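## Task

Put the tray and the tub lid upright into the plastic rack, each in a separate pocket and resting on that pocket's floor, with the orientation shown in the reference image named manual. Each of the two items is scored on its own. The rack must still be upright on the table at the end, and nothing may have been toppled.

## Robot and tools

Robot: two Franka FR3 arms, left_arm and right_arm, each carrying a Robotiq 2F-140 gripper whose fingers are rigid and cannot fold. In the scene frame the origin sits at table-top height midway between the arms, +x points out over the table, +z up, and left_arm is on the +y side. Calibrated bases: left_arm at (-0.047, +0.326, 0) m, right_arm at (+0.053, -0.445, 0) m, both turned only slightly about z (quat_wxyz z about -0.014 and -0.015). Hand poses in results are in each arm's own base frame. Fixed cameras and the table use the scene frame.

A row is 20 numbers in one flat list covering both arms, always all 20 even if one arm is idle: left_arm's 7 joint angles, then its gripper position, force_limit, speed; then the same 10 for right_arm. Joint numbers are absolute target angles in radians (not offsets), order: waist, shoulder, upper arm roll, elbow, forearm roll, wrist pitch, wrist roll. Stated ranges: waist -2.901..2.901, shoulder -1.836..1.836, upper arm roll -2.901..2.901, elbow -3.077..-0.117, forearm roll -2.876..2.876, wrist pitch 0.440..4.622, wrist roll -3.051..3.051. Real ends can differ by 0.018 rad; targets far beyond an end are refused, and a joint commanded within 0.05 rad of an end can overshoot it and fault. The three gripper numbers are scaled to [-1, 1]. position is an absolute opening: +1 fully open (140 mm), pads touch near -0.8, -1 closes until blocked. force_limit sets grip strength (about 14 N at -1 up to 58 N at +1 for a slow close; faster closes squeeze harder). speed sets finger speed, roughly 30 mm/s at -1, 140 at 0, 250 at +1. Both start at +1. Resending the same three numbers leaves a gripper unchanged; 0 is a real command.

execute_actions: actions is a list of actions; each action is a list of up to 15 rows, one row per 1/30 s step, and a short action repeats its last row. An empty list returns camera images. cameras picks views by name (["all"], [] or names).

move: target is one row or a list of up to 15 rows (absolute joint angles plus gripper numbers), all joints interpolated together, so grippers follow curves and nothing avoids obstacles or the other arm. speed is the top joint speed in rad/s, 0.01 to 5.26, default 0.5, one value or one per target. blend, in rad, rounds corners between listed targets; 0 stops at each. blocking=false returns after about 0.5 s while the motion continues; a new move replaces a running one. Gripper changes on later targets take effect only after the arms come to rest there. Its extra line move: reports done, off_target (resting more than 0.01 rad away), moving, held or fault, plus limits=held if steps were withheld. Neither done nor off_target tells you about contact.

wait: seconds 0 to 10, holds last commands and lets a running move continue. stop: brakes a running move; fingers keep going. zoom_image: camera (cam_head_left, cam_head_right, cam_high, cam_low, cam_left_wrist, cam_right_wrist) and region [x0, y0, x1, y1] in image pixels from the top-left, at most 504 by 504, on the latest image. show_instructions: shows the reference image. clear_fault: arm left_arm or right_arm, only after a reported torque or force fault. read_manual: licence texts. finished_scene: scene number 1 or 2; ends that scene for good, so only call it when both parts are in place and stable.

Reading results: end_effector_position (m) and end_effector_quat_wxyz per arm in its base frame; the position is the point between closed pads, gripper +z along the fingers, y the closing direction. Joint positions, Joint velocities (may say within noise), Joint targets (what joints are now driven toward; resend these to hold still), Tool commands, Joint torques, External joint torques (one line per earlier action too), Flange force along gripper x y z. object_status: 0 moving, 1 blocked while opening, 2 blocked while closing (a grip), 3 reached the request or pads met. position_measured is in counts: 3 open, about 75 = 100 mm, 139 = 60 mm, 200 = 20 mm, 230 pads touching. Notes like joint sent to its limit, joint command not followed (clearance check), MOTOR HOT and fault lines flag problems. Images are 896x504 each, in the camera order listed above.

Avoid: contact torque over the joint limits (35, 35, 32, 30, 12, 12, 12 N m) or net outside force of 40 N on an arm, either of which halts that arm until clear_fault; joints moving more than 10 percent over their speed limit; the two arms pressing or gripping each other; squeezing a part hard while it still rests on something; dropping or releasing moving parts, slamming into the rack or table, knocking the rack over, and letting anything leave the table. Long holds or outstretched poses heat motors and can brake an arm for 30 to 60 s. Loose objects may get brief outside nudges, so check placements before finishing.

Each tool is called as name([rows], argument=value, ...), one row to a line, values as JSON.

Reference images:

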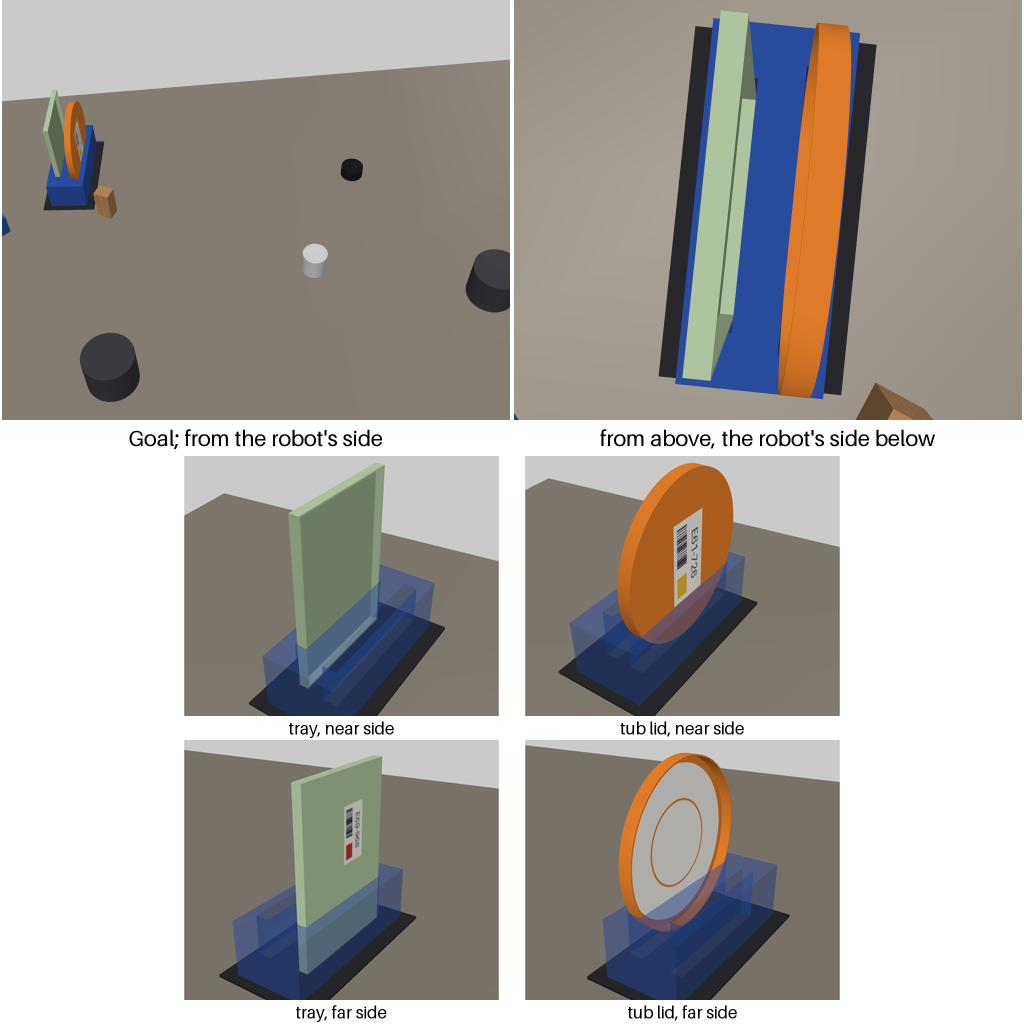

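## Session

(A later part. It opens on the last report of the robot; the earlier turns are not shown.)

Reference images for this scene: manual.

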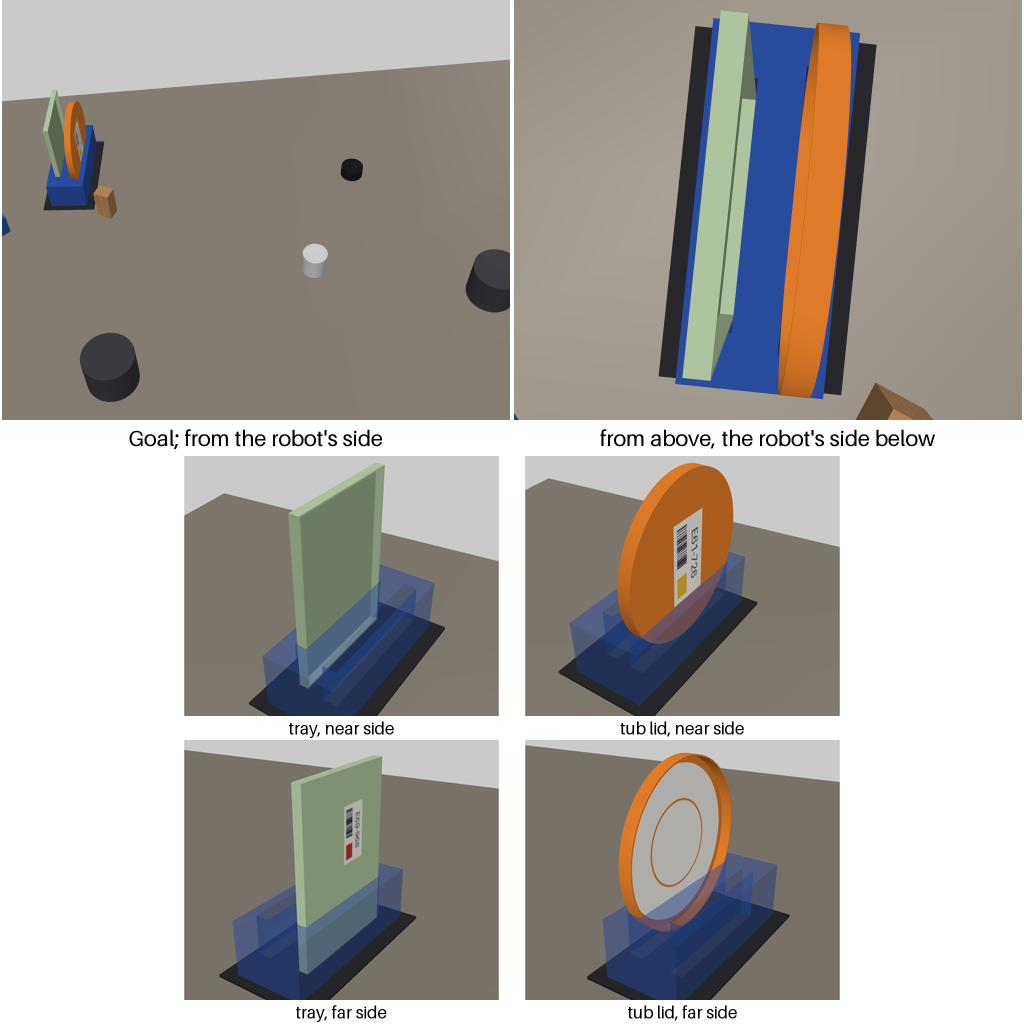

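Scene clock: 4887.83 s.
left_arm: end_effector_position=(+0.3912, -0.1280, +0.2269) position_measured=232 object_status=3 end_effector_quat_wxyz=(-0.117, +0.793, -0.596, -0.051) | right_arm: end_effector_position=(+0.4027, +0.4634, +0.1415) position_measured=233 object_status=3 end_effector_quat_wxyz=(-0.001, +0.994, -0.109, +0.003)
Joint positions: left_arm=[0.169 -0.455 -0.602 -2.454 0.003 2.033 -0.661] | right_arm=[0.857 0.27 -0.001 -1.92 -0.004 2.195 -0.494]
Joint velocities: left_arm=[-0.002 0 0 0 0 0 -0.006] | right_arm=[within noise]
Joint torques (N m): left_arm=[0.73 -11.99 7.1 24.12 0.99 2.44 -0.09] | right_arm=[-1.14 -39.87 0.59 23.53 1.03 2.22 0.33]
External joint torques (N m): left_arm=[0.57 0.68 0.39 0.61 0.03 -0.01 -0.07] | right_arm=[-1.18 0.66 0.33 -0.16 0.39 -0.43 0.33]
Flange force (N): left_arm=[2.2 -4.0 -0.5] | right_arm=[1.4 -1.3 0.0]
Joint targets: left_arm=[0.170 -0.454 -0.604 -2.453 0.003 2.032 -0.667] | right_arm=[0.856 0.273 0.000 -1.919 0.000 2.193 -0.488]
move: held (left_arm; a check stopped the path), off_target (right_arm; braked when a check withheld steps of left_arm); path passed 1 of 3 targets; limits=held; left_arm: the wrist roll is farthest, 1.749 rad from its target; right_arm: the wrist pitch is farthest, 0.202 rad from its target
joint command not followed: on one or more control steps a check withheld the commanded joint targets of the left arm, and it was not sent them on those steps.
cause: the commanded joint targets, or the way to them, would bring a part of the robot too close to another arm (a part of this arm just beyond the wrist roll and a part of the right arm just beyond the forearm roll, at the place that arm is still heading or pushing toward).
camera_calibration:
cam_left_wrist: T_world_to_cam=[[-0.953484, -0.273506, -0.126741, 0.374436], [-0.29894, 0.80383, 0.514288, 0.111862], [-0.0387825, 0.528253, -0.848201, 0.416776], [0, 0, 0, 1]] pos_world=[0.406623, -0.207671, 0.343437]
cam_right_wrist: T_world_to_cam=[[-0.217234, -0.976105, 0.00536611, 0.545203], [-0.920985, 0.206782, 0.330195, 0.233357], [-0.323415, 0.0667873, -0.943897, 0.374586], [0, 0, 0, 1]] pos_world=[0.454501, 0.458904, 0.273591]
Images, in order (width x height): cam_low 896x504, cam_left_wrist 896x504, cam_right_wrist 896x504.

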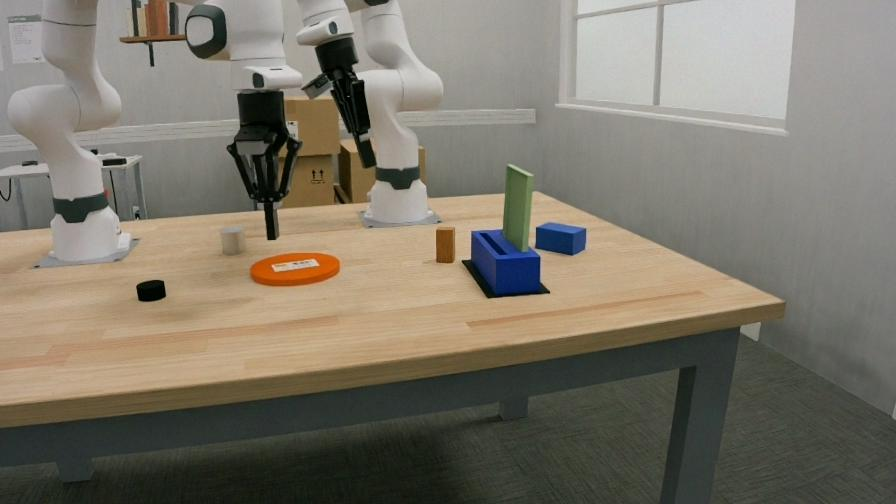

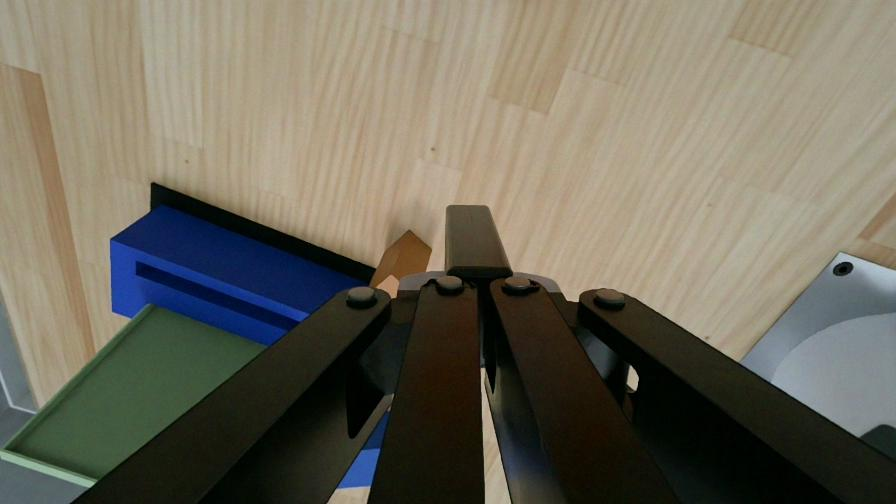

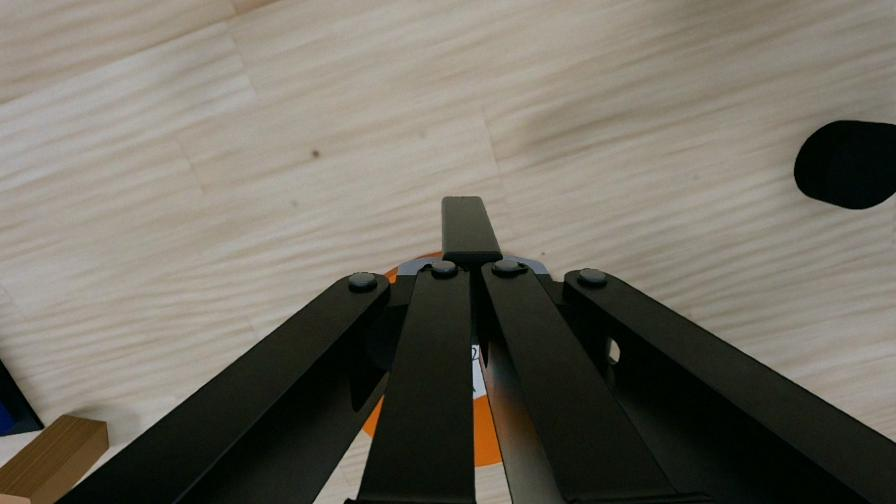

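move([
  [-0.4945,-0.4995,0,-2.7054,0,2.2059,-1.1926,-1,-1,-0.5,0.8317,0.0576,0,-2.2161,0,2.2737,0.1335,-1,-1,0],
  [-0.4945,-0.1428,0,-2.8309,0,2.6881,-1.1926,-1,-1,-0.5,0.8317,0.2311,0,-2.2756,0,2.5066,0.1335,-1,-1,0],
], speed=[0.4,0.12], cameras=["cam_right_wrist","cam_left_wrist","cam_low"])

Scene clock: 4947.27 s.
left_arm: end_effector_position=(+0.3239, -0.1744, +0.0311) position_measured=232 object_status=3 end_effector_quat_wxyz=(-0.001, +0.905, -0.425, +0.001) | right_arm: end_effector_position=(+0.3605, +0.3955, +0.0444) position_measured=233 object_status=3 end_effector_quat_wxyz=(+0.000, +0.908, -0.418, +0.001)
Joint positions: left_arm=[-0.493 -0.145 -0.001 -2.829 0.003 2.685 -1.189] | right_arm=[0.833 0.229 -0.001 -2.275 -0.004 2.504 0.128]
Joint velocities: left_arm=[0 0.001 0.001 0 0 0.004 -0.001] | right_arm=[within noise]
Joint torques (N m): left_arm=[-0.06 -19 0.87 17.43 -0.04 2.95 -0.12] | right_arm=[-1.17 -35.21 0.62 19.37 0.83 2.73 0.31]
External joint torques (N m): left_arm=[-0.17 1.3 0.89 -0.02 -0.4 0.31 -0.12] | right_arm=[-1.3 0.76 0.31 -1.05 0.38 0.12 0.31]
Flange force (N): left_arm=[2.8 -1.9 5.6] | right_arm=[1.1 2.0 2.1]
Joint targets: left_arm=[-0.494 -0.143 0.000 -2.831 0.000 2.688 -1.193] | right_arm=[0.832 0.231 0.000 -2.276 0.000 2.507 0.134]
move: done
camera_calibration:
cam_left_wrist: T_world_to_cam=[[-0.761644, -0.647995, -0.0010047, 0.141512], [-0.615079, 0.722465, 0.315787, 0.32407], [-0.203903, 0.241136, -0.948829, 0.279081], [0, 0, 0, 1]] pos_world=[0.364016, -0.209727, 0.162605]
cam_right_wrist: T_world_to_cam=[[-0.760302, -0.649529, 0.00728272, 0.536721], [-0.61064, 0.718513, 0.332952, -0.073834], [-0.221495, 0.248697, -0.942915, 0.165036], [0, 0, 0, 1]] pos_world=[0.399539, 0.360623, 0.17629]
Images, in order (width x height): cam_low 896x504, cam_left_wrist 896x504, cam_right_wrist 896x504.

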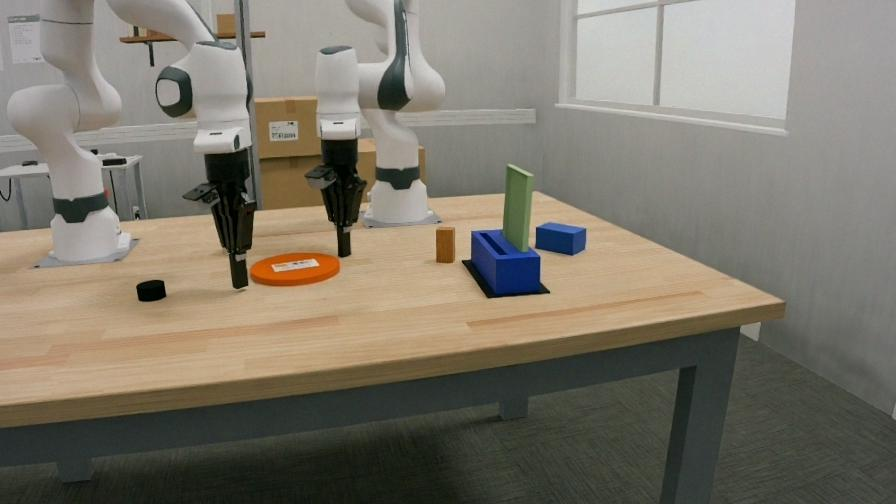

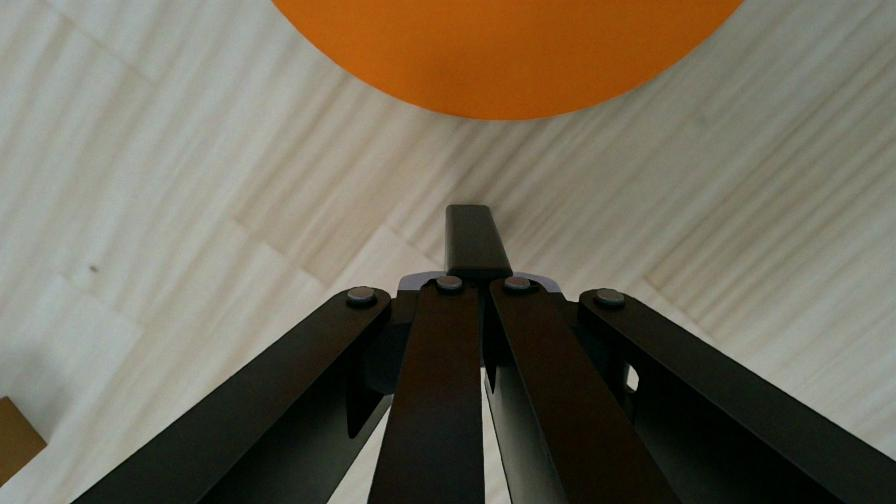

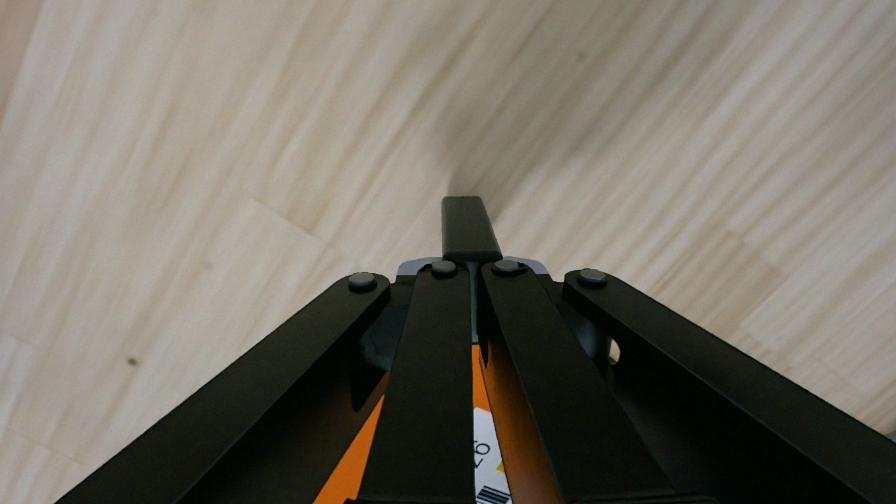

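move(target=[-0.5515,-0.0676,0,-2.7407,0,2.6731,-1.2496,-1,-1,-0.5,0.8849,0.2421,0,-2.2590,0,2.5011,0.1868,-1,-1,0], speed=0.06, cameras=["cam_left_wrist","cam_right_wrist"])

Scene clock: 4971.47 s.
left_arm: end_effector_position=(+0.3377, -0.2073, +0.0305) position_measured=232 object_status=3 end_effector_quat_wxyz=(+0.000, +0.905, -0.426, +0.001) | right_arm: end_effector_position=(+0.3438, +0.4172, +0.0443) position_measured=233 object_status=3 end_effector_quat_wxyz=(-0.002, +0.908, -0.419, +0.002)
Joint positions: left_arm=[-0.55 -0.07 -0.001 -2.742 0.003 2.675 -1.244] | right_arm=[0.883 0.239 -0.001 -2.26 -0.004 2.504 0.179]
Joint velocities: left_arm=[0 0.001 0.002 0 0 0 -0.005] | right_arm=[0.002 0.001 0 -0.001 0.001 0 0.005]
Joint torques (N m): left_arm=[-0.15 -21.72 0.81 18.47 -0.03 2.51 -0.12] | right_arm=[-0.18 -35.5 0.95 20.13 0.85 2.2 0.37]
External joint torques (N m): left_arm=[-0.25 1.47 0.77 0.76 -0.41 -0.15 -0.12] | right_arm=[-0.25 0.79 0.69 -0.3 0.4 -0.4 0.38]
Flange force (N): left_arm=[5.7 -2.4 4.0] | right_arm=[-1.0 -1.1 0.8]
Joint targets: left_arm=[-0.551 -0.068 0.000 -2.741 0.000 2.673 -1.250] | right_arm=[0.885 0.242 0.000 -2.259 0.000 2.501 0.187]
move: done
camera_calibration:
cam_left_wrist: T_world_to_cam=[[-0.762529, -0.646952, -0.00142071, 0.131206], [-0.614545, 0.723643, 0.314125, 0.356687], [-0.202196, 0.240403, -0.949381, 0.288676], [0, 0, 0, 1]] pos_world=[0.377618, -0.242628, 0.162205]
cam_right_wrist: T_world_to_cam=[[-0.761398, -0.648277, 0.00304385, 0.53818], [-0.610356, 0.718427, 0.333658, -0.0996751], [-0.218489, 0.252189, -0.942689, 0.153356], [0, 0, 0, 1]] pos_world=[0.382439, 0.381825, 0.176186]
Images, in order (width x height): cam_left_wrist 896x504, cam_right_wrist 896x504.

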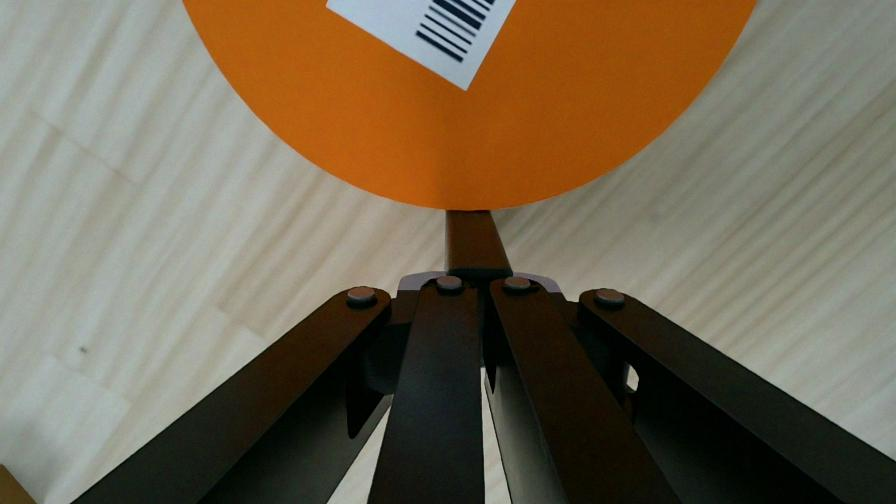

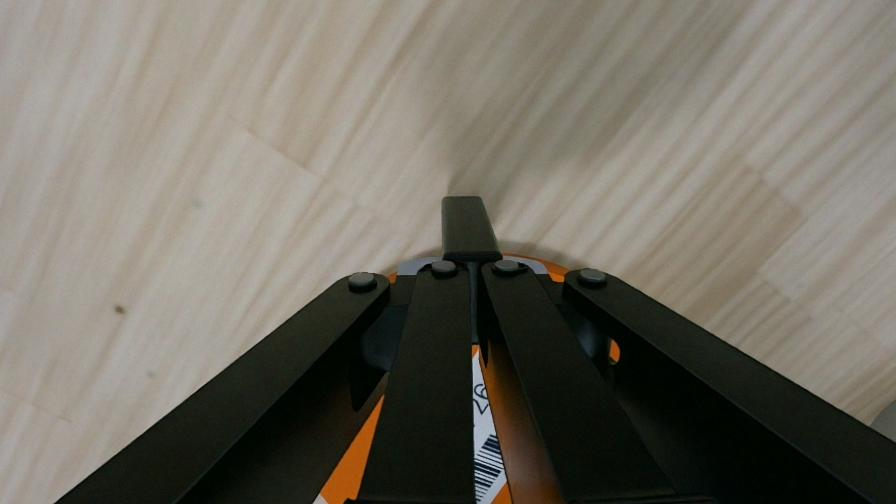

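move([
  [-0.5563,-0.0540,0,-2.7224,0,2.6684,-1.2544,-1,-1,-0.5,0.8958,0.2447,0,-2.2551,0,2.4998,0.1977,-1,-1,0],
  [-0.4873,-0.0124,0,-2.6698,0,2.6574,-0.8190,-1,-1,-0.5,0.9196,0.1733,0,-2.3620,0,2.5352,0.5880,-1,-1,0],
], speed=[0.04,0.15], cameras=["cam_left_wrist","cam_right_wrist"])

Scene clock: 5002.50 s.
left_arm: end_effector_position=(+0.3633, -0.1923, +0.0293) position_measured=232 object_status=3 end_effector_quat_wxyz=(+0.001, +0.815, -0.579, -0.008) | right_arm: end_effector_position=(+0.3184, +0.3978, +0.0438) position_measured=233 object_status=3 end_effector_quat_wxyz=(+0.002, +0.811, -0.585, +0.002)
Joint positions: left_arm=[-0.487 -0.019 0 -2.676 0.002 2.64 -0.825] | right_arm=[0.909 0.172 -0.011 -2.361 -0.004 2.529 0.58]
Joint velocities: left_arm=[0 0 0 0 0.001 0 0.006] | right_arm=[0 0.001 0 0.001 0 0 0.006]
Joint torques (N m): left_arm=[0.21 -21.07 0.14 21.53 0.06 5.6 0.1] | right_arm=[5.36 -31.71 6.99 18.63 1.92 3.26 0.58]
External joint torques (N m): left_arm=[0.09 4.13 0.05 3.52 -0.31 2.97 0.1] | right_arm=[5.43 1.87 6.97 -1.3 1.48 0.71 0.58]
Flange force (N): left_arm=[14.0 -13.5 20.4] | right_arm=[-10.1 7.6 6.2]
Joint targets: left_arm=[-0.487 -0.012 0.000 -2.670 0.000 2.657 -0.819] | right_arm=[0.920 0.173 0.000 -2.362 0.000 2.535 0.588]
move: off_target (left_arm, right_arm); left_arm: the wrist pitch is farthest, 0.017 rad from its target; right_arm: the waist is farthest, 0.011 rad from its target
camera_calibration:
cam_left_wrist: T_world_to_cam=[[-0.939933, -0.341181, 0.0109777, 0.283289], [-0.318868, 0.889032, 0.328551, 0.285878], [-0.121855, 0.305316, -0.944422, 0.272175], [0, 0, 0, 1]] pos_world=[0.390596, -0.240601, 0.160013]
cam_right_wrist: T_world_to_cam=[[-0.949192, -0.314575, 0.00882538, 0.432965], [-0.294193, 0.89695, 0.330047, -0.272614], [-0.111741, 0.310682, -0.943923, 0.0949646], [0, 0, 0, 1]] pos_world=[0.341377, 0.351217, 0.175794]
Images, in order (width x height): cam_left_wrist 896x504, cam_right_wrist 896x504.

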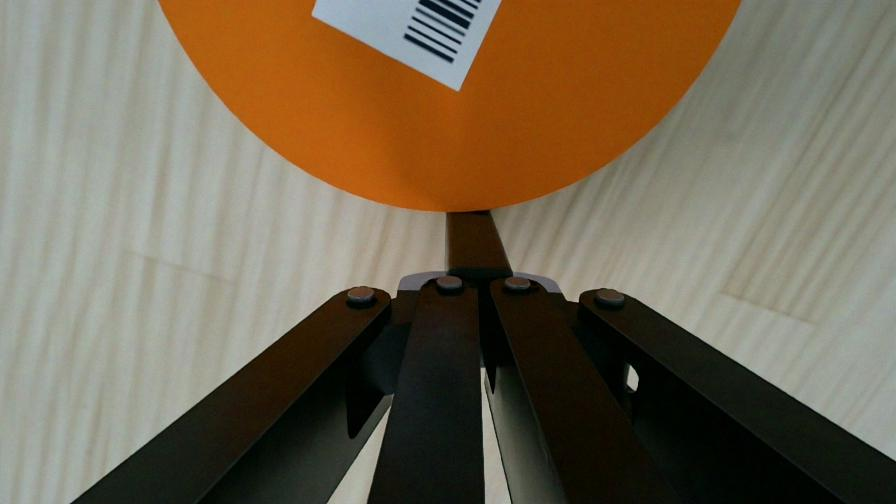

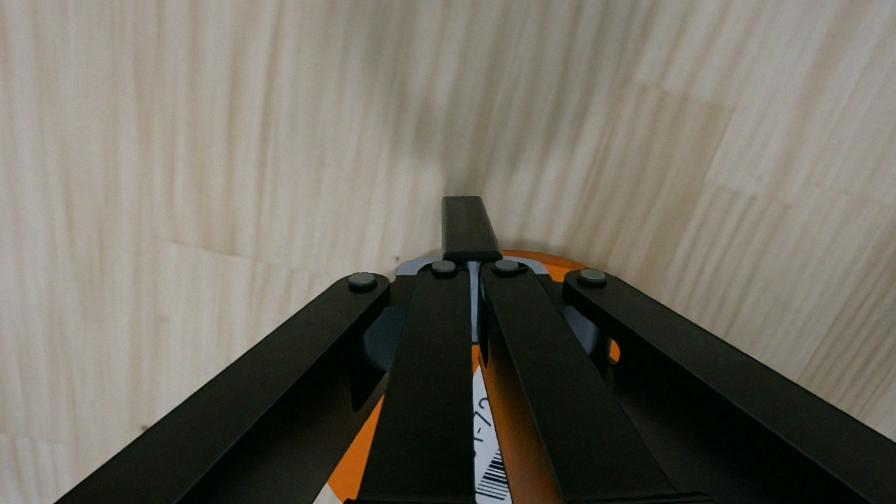

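move([
  [-0.4423,0.0477,0,-2.5761,0,2.6238,-0.3899,-1,-1,-0.5,0.9693,0.1170,0,-2.4437,0,2.5606,1.0217,-1,-1,0],
  [-0.4281,0.1261,0,-2.4641,0,2.5902,0.0083,-1,-1,-0.5,1.0372,0.0908,0,-2.4800,0,2.5708,1.4735,-1,-1,0],
], speed=[0.15,0.15], blend=[0.03,0], cameras=["cam_left_wrist","cam_right_wrist"])

Scene clock: 5021.70 s.
left_arm: end_effector_position=(+0.4430, -0.1880, +0.0343) position_measured=232 object_status=3 end_effector_quat_wxyz=(+0.002, -0.549, +0.836, +0.000) | right_arm: end_effector_position=(+0.2415, +0.3944, +0.0383) position_measured=233 object_status=3 end_effector_quat_wxyz=(-0.015, -0.536, +0.844, -0.009)
Joint positions: left_arm=[-0.417 0.124 0.013 -2.466 0.004 2.592 0.002] | right_arm=[1.031 0.091 -0.008 -2.487 -0.004 2.543 1.466]
Joint velocities: left_arm=[0 0 0 -0.002 -0.001 0.001 0.005] | right_arm=[0 0.001 0.001 0 -0.002 0 0.006]
Joint torques (N m): left_arm=[-7.18 -29.53 -7.89 19.83 -1 2.45 0.16] | right_arm=[2.66 -29.17 4.23 22.95 1.26 6.33 0.31]
External joint torques (N m): left_arm=[-7.23 1.65 -8.08 0.79 -1.39 -0.16 0.16] | right_arm=[2.63 0.83 4.14 3.82 0.82 3.93 0.31]
Flange force (N): left_arm=[14.9 -6.9 3.5] | right_arm=[-12.2 6.4 11.2]
Joint targets: left_arm=[-0.428 0.126 0.000 -2.464 0.000 2.590 0.008] | right_arm=[1.037 0.091 0.000 -2.480 0.000 2.571 1.474]
move: off_target (left_arm, right_arm); left_arm: the upper arm roll is farthest, 0.013 rad from its target; right_arm: the wrist pitch is farthest, 0.028 rad from its target
camera_calibration:
cam_left_wrist: T_world_to_cam=[[-0.922611, 0.385728, -0.00164465, 0.488989], [0.36496, 0.8743, 0.320006, 0.000488259], [0.124873, 0.294641, -0.947414, 0.174112], [0, 0, 0, 1]] pos_world=[0.429227, -0.240344, 0.165604]
cam_right_wrist: T_world_to_cam=[[-0.904374, 0.426649, 0.00883847, 0.0558273], [0.409142, 0.861006, 0.302111, -0.444948], [0.121286, 0.276838, -0.953232, 0.0397537], [0, 0, 0, 1]] pos_world=[0.227714, 0.348279, 0.171825]
Images, in order (width x height): cam_left_wrist 896x504, cam_right_wrist 896x504.

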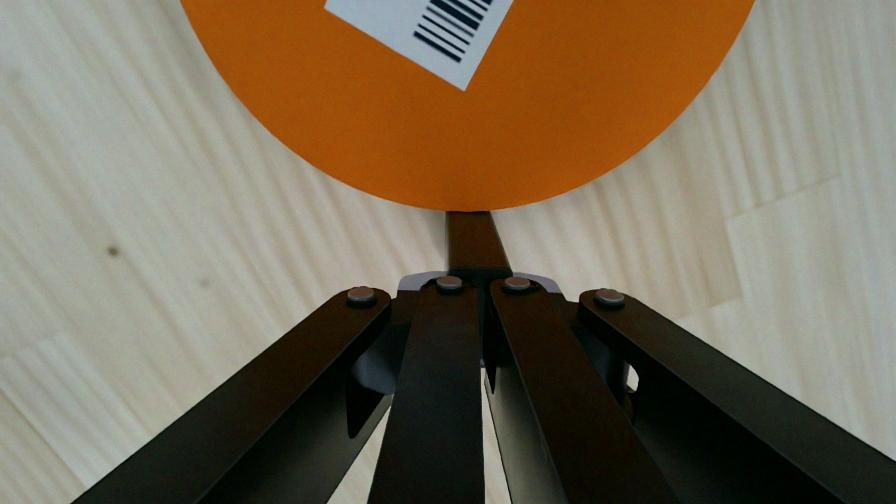

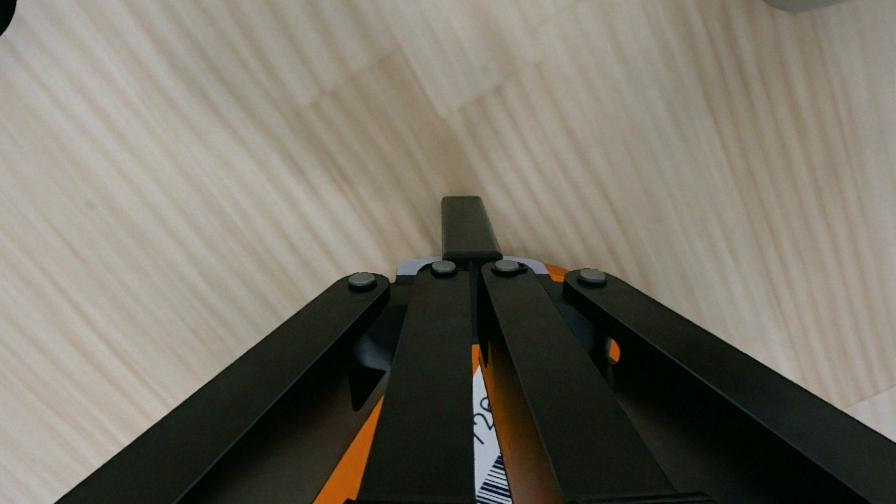

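move([
  [-0.3553,0.1297,0,-2.4591,0,2.5888,0.0810,-1,-1,-0.5,1.0292,0.0066,0,-2.5950,0,2.6016,1.4656,-1,-1,0],
  [-0.3908,-0.0337,0,-2.6851,0,2.6514,-0.5304,-1,-1,-0.5,0.8901,0.0836,0,-2.4908,0,2.5744,0.7505,-1,-1,0],
  [-0.5266,-0.1466,0,-2.8238,0,2.6772,-1.2247,-1,-1,-0.5,0.8317,0.2311,0,-2.2756,0,2.5066,0.1335,-1,-1,0],
], speed=[0.06,0.4,0.4], blend=[0,0.05,0], cameras=["cam_left_wrist"])

Scene clock: 5047.57 s.
left_arm: end_effector_position=(+0.3193, -0.1847, +0.0323) position_measured=232 object_status=3 end_effector_quat_wxyz=(-0.001, +0.905, -0.425, -0.001) | right_arm: end_effector_position=(+0.3614, +0.3959, +0.0444) position_measured=233 object_status=3 end_effector_quat_wxyz=(-0.002, +0.906, -0.424, +0.002)
Joint positions: left_arm=[-0.525 -0.144 0.001 -2.822 0.003 2.675 -1.219] | right_arm=[0.833 0.228 -0.001 -2.276 -0.004 2.509 0.141]
Joint velocities: left_arm=[0 -0.001 0 0 0.001 -0.001 -0.006] | right_arm=[0 0 0 0.001 -0.001 0.001 -0.005]
Joint torques (N m): left_arm=[-0.05 -20.38 0.34 17.42 -0.06 2.98 -0.11] | right_arm=[-1.25 -35.01 0.73 19.99 0.81 2.16 -0.11]
External joint torques (N m): left_arm=[-0.2 0.11 0.32 -0.19 -0.43 0.33 -0.11] | right_arm=[-1.26 0.68 0.53 -0.24 0.36 -0.43 -0.11]
Flange force (N): left_arm=[-0.3 0.4 1.6] | right_arm=[1.4 -1.5 0.5]
Joint targets: left_arm=[-0.527 -0.147 0.000 -2.824 0.000 2.677 -1.225] | right_arm=[0.832 0.231 0.000 -2.276 0.000 2.507 0.133]
move: done
camera_calibration:
cam_left_wrist: T_world_to_cam=[[-0.761605, -0.648041, 0.000526873, 0.131244], [-0.614048, 0.721914, 0.319038, 0.327828], [-0.20713, 0.242657, -0.947742, 0.283162], [0, 0, 0, 1]] pos_world=[0.359909, -0.220323, 0.163706]
Images, in order (width x height): cam_left_wrist 896x504.

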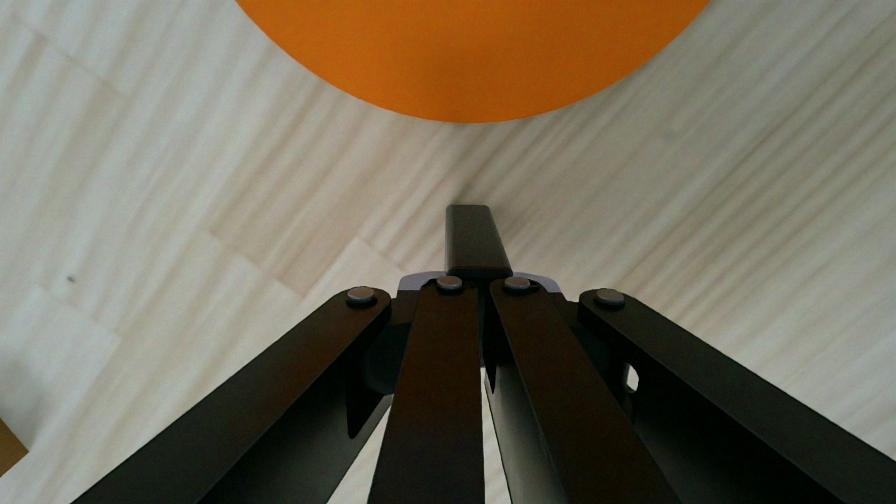

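move([
  [-0.5563,-0.0617,0,-2.7197,0,2.6580,-1.2544,-1,-1,-0.5,0.8958,0.2447,0,-2.2551,0,2.4998,0.1977,-1,-1,0],
  [-0.4873,-0.0201,0,-2.6671,0,2.6470,-0.8190,-1,-1,-0.5,0.9196,0.1733,0,-2.3620,0,2.5352,0.5880,-1,-1,0],
  [-0.4423,0.0477,0,-2.5761,0,2.6238,-0.3899,-1,-1,-0.5,0.9693,0.1170,0,-2.4437,0,2.5606,1.0217,-1,-1,0],
  [-0.4281,0.1261,0,-2.4641,0,2.5902,0.0083,-1,-1,-0.5,1.0372,0.0908,0,-2.4800,0,2.5708,1.4735,-1,-1,0],
  [-0.3553,0.1297,0,-2.4591,0,2.5888,0.0810,-1,-1,-0.5,1.0292,0.0066,0,-2.5950,0,2.6016,1.4656,-1,-1,0],
], speed=[0.06,0.15,0.15,0.15,0.08], blend=[0,0.03,0.03,0,0], cameras=["cam_left_wrist"])

Scene clock: 5068.83 s.
left_arm: end_effector_position=(+0.4248, -0.1829, +0.0312) position_measured=232 object_status=3 end_effector_quat_wxyz=(-0.001, -0.609, +0.793, +0.006) | right_arm: end_effector_position=(+0.2576, +0.3903, +0.0385) position_measured=233 object_status=3 end_effector_quat_wxyz=(-0.014, -0.594, +0.804, -0.007)
Joint positions: left_arm=[-0.421 0.096 0.013 -2.513 0.005 2.596 -0.151] | right_arm=[1.001 0.1 -0.012 -2.474 -0.004 2.543 1.291]
Joint velocities: left_arm=[0.001 0 0 -0.001 0.001 0 0.004] | right_arm=[0 0.001 0.002 0 0 0.001 0.005]
Joint torques (N m): left_arm=[-7.96 -29.51 -8.05 21.99 -1.07 3.85 0.13] | right_arm=[4.82 -29.39 6.56 23.14 1.76 6.12 0.35]
External joint torques (N m): left_arm=[-8.03 0.31 -8.23 3.34 -1.45 1.28 0.13] | right_arm=[4.64 1.01 6.32 4.03 1.33 3.72 0.35]
Flange force (N): left_arm=[18.3 -8.2 3.6] | right_arm=[-15.6 7.9 10.9]
Joint targets: left_arm=[-0.434 0.096 0.000 -2.507 0.000 2.603 -0.146] | right_arm=[1.011 0.101 0.000 -2.466 0.000 2.567 1.299]
move: off_target (left_arm, right_arm; path cut at 10 s); path passed 3 of 5 targets; left_arm: the wrist roll is farthest, 0.232 rad from its target; right_arm: the wrist roll is farthest, 0.175 rad from its target
camera_calibration:
cam_left_wrist: T_world_to_cam=[[-0.969195, 0.245983, 0.0123725, 0.464078], [0.236798, 0.916834, 0.32147, 0.0657216], [0.0677327, 0.314497, -0.946839, 0.199806], [0, 0, 0, 1]] pos_world=[0.420686, -0.23725, 0.162315]
Images, in order (width x height): cam_left_wrist 896x504.

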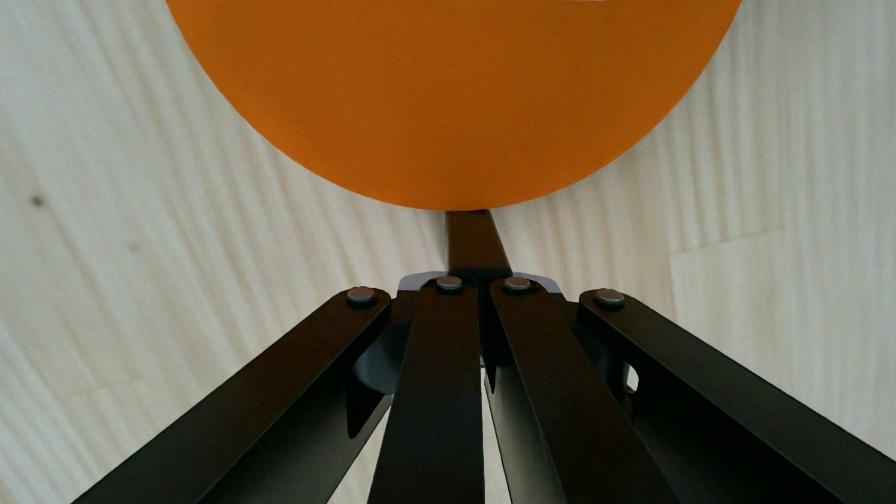

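move([
  [-0.4281,0.1261,0,-2.4641,0,2.5902,0.0083,-1,-1,-0.5,1.0372,0.0908,0,-2.4800,0,2.5708,1.4735,-1,-1,0],
  [-0.3553,0.1297,0,-2.4591,0,2.5888,0.0810,-1,-1,-0.5,1.0292,0.0066,0,-2.5950,0,2.6016,1.4656,-1,-1,0],
], speed=[0.15, 0.08])

move([
  [-0.3553,-0.1,0,-2.4591,0,2.5888,0.0810,-1,-1,-0.5,1.0292,-0.25,0,-2.5950,0,2.6016,1.4656,-1,-1,0],
  [-0.3553,-0.45,0,-2.4,0,2.2,0.0810,-1,-1,-0.5,1.0433,0.2035,0,-2.0190,0,2.2225,-0.5,1,0,0],
], speed=[0.3, 0.6], cameras=["cam_right_wrist", "cam_low"])

Scene clock: 5178.03 s.
left_arm: end_effector_position=(+0.4529, -0.1678, +0.0345) position_measured=232 object_status=3 end_effector_quat_wxyz=(+0.002, -0.539, +0.843, -0.001) | right_arm: end_effector_position=(+0.2273, +0.3768, +0.0422) position_measured=233 object_status=3 end_effector_quat_wxyz=(-0.001, -0.538, +0.843, -0.002)
Joint positions: left_arm=[-0.356 0.127 0.001 -2.461 0.003 2.591 0.076] | right_arm=[1.031 0.009 -0.002 -2.594 -0.004 2.599 1.466]
Joint velocities: left_arm=[-0.002 0.001 -0.001 0.001 -0.001 -0.001 0.005] | right_arm=[within noise]
Joint torques (N m): left_arm=[0.79 -29.41 0.4 19.63 -0.05 2.41 0.22] | right_arm=[-1.32 -27.55 0.86 17.59 0.78 2.55 0.09]
External joint torques (N m): left_arm=[0.75 1.84 0.25 0.67 -0.44 -0.17 0.22] | right_arm=[-1.42 -0.75 0.75 -1.13 0.37 0.09 0.09]
Flange force (N): left_arm=[-2.2 -6.6 3.9] | right_arm=[5.6 0.0 -1.4]
Joint targets: left_arm=[-0.355 0.130 0.000 -2.459 0.000 2.589 0.081] | right_arm=[1.029 0.007 0.000 -2.595 0.000 2.602 1.466]
move: done

Scene clock: 5182.53 s.
left_arm: end_effector_position=(+0.4727, -0.1750, +0.2702) position_measured=232 object_status=3 end_effector_quat_wxyz=(+0.075, -0.534, +0.836, -0.097) | right_arm: end_effector_position=(+0.2921, +0.4921, +0.1518) position_measured=233 object_status=3 end_effector_quat_wxyz=(-0.037, +0.945, -0.324, +0.009)
Joint positions: left_arm=[-0.356 -0.375 0.001 -2.413 0.003 2.285 0.077] | right_arm=[1.038 0.088 -0.002 -2.164 -0.004 2.329 0.129]
Joint velocities: left_arm=[0 0 0.001 0.002 -0.001 -0.005 -0.001] | right_arm=[within noise]
Joint torques (N m): left_arm=[0.71 -19.36 0.06 25.35 0.23 2.91 0.1] | right_arm=[-0.73 -34.81 0.47 22.44 0.64 2.83 0.24]
External joint torques (N m): left_arm=[0.58 0.38 0.22 0.25 -0.44 -0.24 0.12] | right_arm=[-0.85 -0.94 0.28 -0.75 0.06 0.08 0.25]
Flange force (N): left_arm=[-1.1 -1.9 -0.3] | right_arm=[0.8 5.3 -0.8]
Joint targets: left_arm=[-0.355 -0.376 0.000 -2.412 0.000 2.282 0.081] | right_arm=[1.038 0.086 -0.002 -2.166 -0.004 2.331 0.136]
Tool commands: left_gripper/position=-1.0 left_gripper/force_limit=-1.0 left_gripper/speed=-0.5 right_gripper/position=-1.0 right_gripper/force_limit=-1.0 right_gripper/speed=+0.0
move: held (right_arm; a check stopped the path), off_target (left_arm; braked when a check withheld steps of right_arm); path passed 1 of 2 targets; target 2's new numbers were not sent; limits=held; left_arm: the wrist pitch is farthest, 0.085 rad from its target; right_arm: the wrist roll is farthest, 0.629 rad from its target
joint command not followed: on one or more control steps a check withheld the commanded joint targets of the right arm, and it was not sent them on those steps.
cause: the commanded joint targets, or the way to them, would bring a part of the robot too close to another arm (a part of this arm just beyond the wrist pitch and a part of the left arm just beyond the wrist roll, 14 mm apart when this arm was first held).
camera_calibration:
cam_right_wrist: T_world_to_cam=[[-0.613398, -0.786804, -0.0684323, 0.582848], [-0.755597, 0.559432, 0.340748, -0.101313], [-0.229818, 0.260721, -0.937661, 0.222927], [0, 0, 0, 1]] pos_world=[0.332199, 0.457143, 0.283438]
Images, in order (width x height): cam_low 896x504, cam_right_wrist 896x504.

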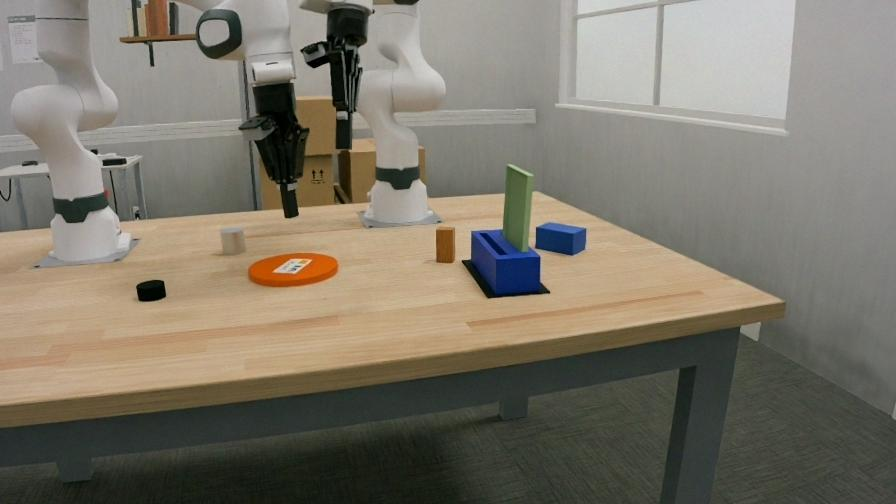

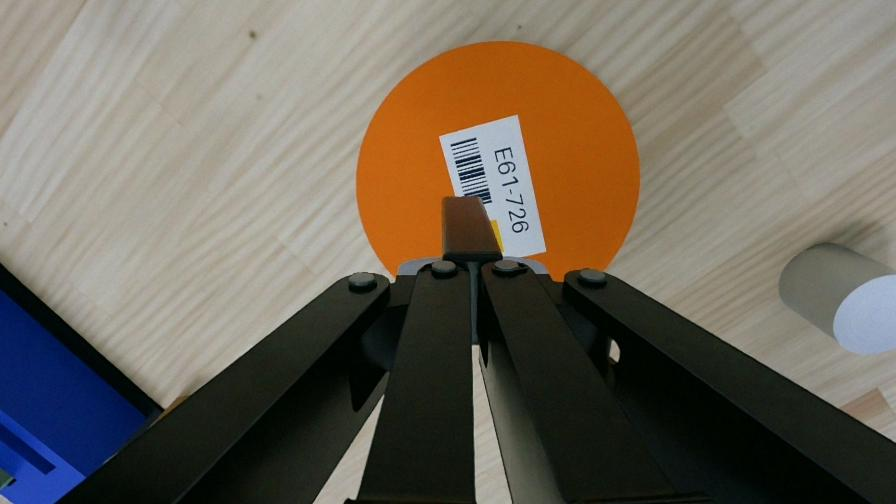

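move([
  [-0.3553,-0.3753,0,-2.412,0,2.2820,0.0810,-1,-1,-0.5,1.0292,-0.25,0,-2.5950,0,2.6016,1.4656,-1,-1,0],
  [-0.3553,-0.1,0,-2.4591,0,2.5888,0.0810,-1,-1,-0.5,1.0292,-0.2,0,-2.5950,0,2.6016,1.4656,-1,-1,0],
  [-0.3553,0.1297,0,-2.4591,0,2.5888,0.0810,-1,-1,-0.5,1.0292,0.0066,0,-2.5950,0,2.6016,1.4656,-1,-1,0],
], speed=[0.5, 0.4, 0.15], blend=[0.03, 0.03, 0])

move([
  [-0.4281,0.1261,0,-2.4641,0,2.5902,0.0083,-1,-1,-0.5,1.0372,0.0908,0,-2.4800,0,2.5708,1.4735,-1,-1,0],
  [-0.4287,0.2059,0,-2.3461,0,2.5520,0.0077,-1,-1,-0.5,0.9660,0.1016,0,-2.4651,0,2.5667,1.4023,-1,-1,0],
  [-0.4294,0.2857,0,-2.2227,0,2.5084,0.0070,-1,-1,-0.5,0.8962,0.1184,0,-2.4413,0,2.5597,1.3325,-1,-1,0],
  [-0.4299,0.3670,0,-2.0930,0,2.4600,0.0065,-1,-1,-0.5,0.8287,0.1402,0,-2.4100,0,2.5502,1.2650,-1,-1,0],
], speed=[0.06, 0.09, 0.09, 0.09], blend=[0, 0.01, 0.01, 0])

move([
  [-0.4299,0.3670,0,-2.0930,0,2.4600,0.0065,-1,-1,-0.5,0.8287,0.1402,0,-2.4100,0,2.5502,1.2650,-1,-1,0],
  [-0.3735,0.3628,0,-2.0996,0,2.4624,0.0629,-1,-1,-0.5,0.8016,0.0680,0,-2.5120,0,2.5800,1.2379,-1,-1,0],
  [-0.3735,0.0,0,-2.15,0,2.35,0.0629,-1,-1,-0.5,0.8016,-0.2,0,-2.5120,0,2.5800,1.2379,-1,-1,0],
], speed=[0.09, 0.08, 0.3], cameras=["cam_right_wrist", "cam_high"])

Scene clock: 5306.97 s.
left_arm: end_effector_position=(+0.4526, -0.1677, +0.0346) position_measured=232 object_status=3 end_effector_quat_wxyz=(+0.001, -0.538, +0.843, +0.000) | right_arm: end_effector_position=(+0.2277, +0.3775, +0.0440) position_measured=233 object_status=3 end_effector_quat_wxyz=(+0.001, -0.541, +0.841, -0.001)
Joint positions: left_arm=[-0.356 0.128 0.001 -2.459 0.003 2.587 0.077] | right_arm=[1.031 0.004 -0.002 -2.595 -0.004 2.599 1.46]
Joint torques (N m): left_arm=[0.77 -29.75 0.33 19.27 -0.04 2.93 0.19] | right_arm=[-1.27 -26.31 0.85 17.99 0.81 2.58 0.3]
External joint torques (N m): left_arm=[0.69 1.66 0.15 0.18 -0.43 0.34 0.19] | right_arm=[-1.38 0.47 0.74 -0.87 0.39 0.09 0.3]
Flange force (N): left_arm=[-1.8 -4.0 4.8] | right_arm=[1.7 0.1 1.7]
Joint targets: left_arm=[-0.355 0.130 0.000 -2.459 0.000 2.589 0.081] | right_arm=[1.029 0.007 0.000 -2.595 0.000 2.602 1.466]
move: done

Scene clock: 5314.23 s.
left_arm: end_effector_position=(+0.5383, -0.2288, +0.0346) position_measured=232 object_status=3 end_effector_quat_wxyz=(+0.004, -0.544, +0.839, +0.001) | right_arm: end_effector_position=(+0.3290, +0.3580, +0.0396) position_measured=233 object_status=3 end_effector_quat_wxyz=(-0.011, -0.536, +0.844, -0.004)
Joint positions: left_arm=[-0.418 0.365 0.013 -2.095 0.005 2.462 0.011] | right_arm=[0.829 0.138 0 -2.419 -0.004 2.532 1.271]
Joint velocities: left_arm=[within noise] | right_arm=[0.001 0 -0.001 -0.001 0 -0.001 -0.005]
Joint torques (N m): left_arm=[-7.05 -38.5 -7.31 21.57 -1.06 2.38 -0.19] | right_arm=[-0.3 -31.34 1.53 23.68 0.77 5.19 -0.11]
External joint torques (N m): left_arm=[-7.26 2.22 -7.94 0.72 -1.52 -0.22 -0.19] | right_arm=[-0.26 0.46 1.45 4.33 0.32 2.78 -0.11]
Flange force (N): left_arm=[12.6 -8.6 3.7] | right_arm=[-12.7 -3.3 6.8]
Joint targets: left_arm=[-0.430 0.367 0.000 -2.093 0.000 2.460 0.007] | right_arm=[0.829 0.140 0.000 -2.410 0.000 2.550 1.265]
move: off_target (left_arm, right_arm); left_arm: the upper arm roll is farthest, 0.013 rad from its target; right_arm: the wrist pitch is farthest, 0.018 rad from its target

Scene clock: 5317.97 s.
left_arm: end_effector_position=(+0.5589, -0.2186, +0.2143) position_measured=232 object_status=3 end_effector_quat_wxyz=(+0.061, -0.535, +0.839, -0.082) | right_arm: end_effector_position=(+0.3656, +0.3781, +0.1761) position_measured=233 object_status=3 end_effector_quat_wxyz=(+0.129, -0.532, +0.836, +0.030)
Joint positions: left_arm=[-0.374 0 0.001 -2.148 0.003 2.353 0.059] | right_arm=[0.803 -0.198 0 -2.511 -0.004 2.578 1.244]
Joint velocities: left_arm=[0 0.001 -0.001 0 0 -0.005 -0.001] | right_arm=[within noise]
Joint torques (N m): left_arm=[0.7 -31 0.41 24.21 0.18 2.77 0.19] | right_arm=[-1.26 -24.39 0.35 22.35 0.89 3.07 -0.16]
External joint torques (N m): left_arm=[0.63 1.38 0.34 -0.22 -0.45 -0.3 0.21] | right_arm=[-1.35 -0.63 0.43 -0.69 0.3 0 -0.14]
Flange force (N): left_arm=[-1.7 -3.0 1.8] | right_arm=[3.8 0.5 -1.4]
Joint targets: left_arm=[-0.373 0.000 0.000 -2.150 0.000 2.350 0.063] | right_arm=[0.802 -0.200 0.000 -2.512 0.000 2.580 1.238]
move: done
camera_calibration:
cam_right_wrist: T_world_to_cam=[[-0.898446, 0.431963, -0.0787509, 0.185078], [0.319687, 0.766477, 0.557058, -0.499728], [0.300989, 0.475311, -0.826732, -0.0024801], [0, 0, 0, 1]] pos_world=[0.326786, 0.304262, 0.290902]
Images, in order (width x height): cam_high 896x504, cam_right_wrist 896x504.

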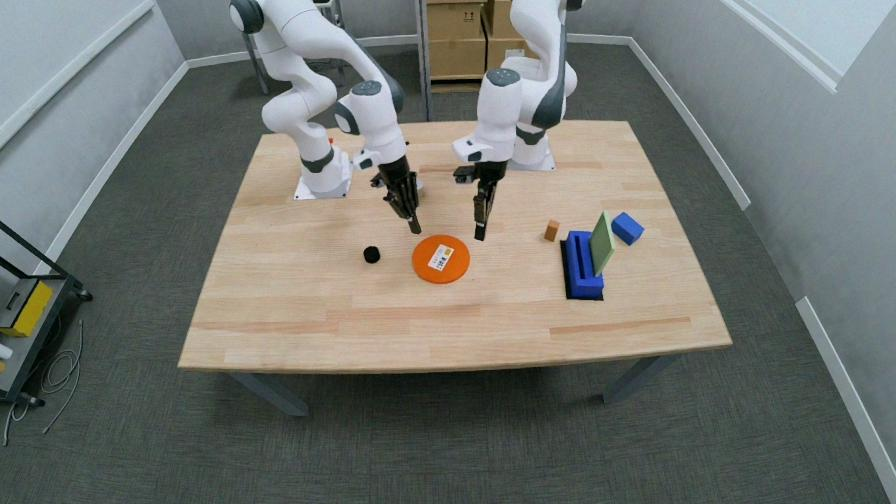

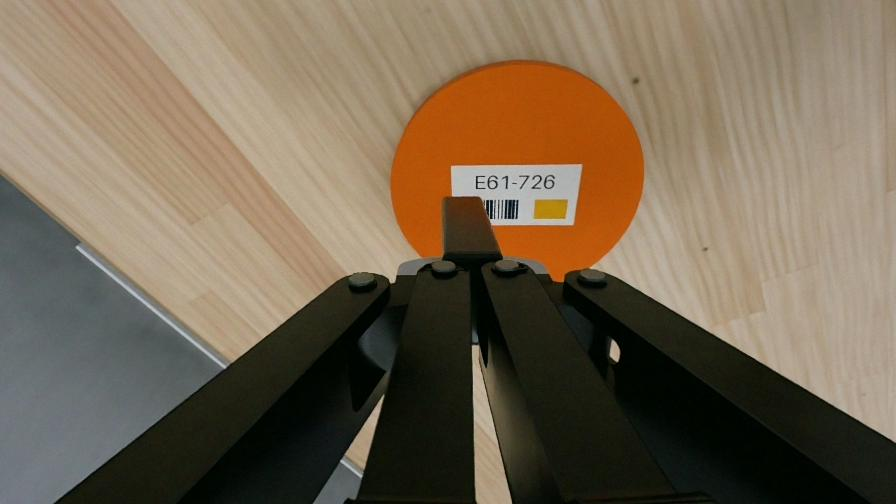

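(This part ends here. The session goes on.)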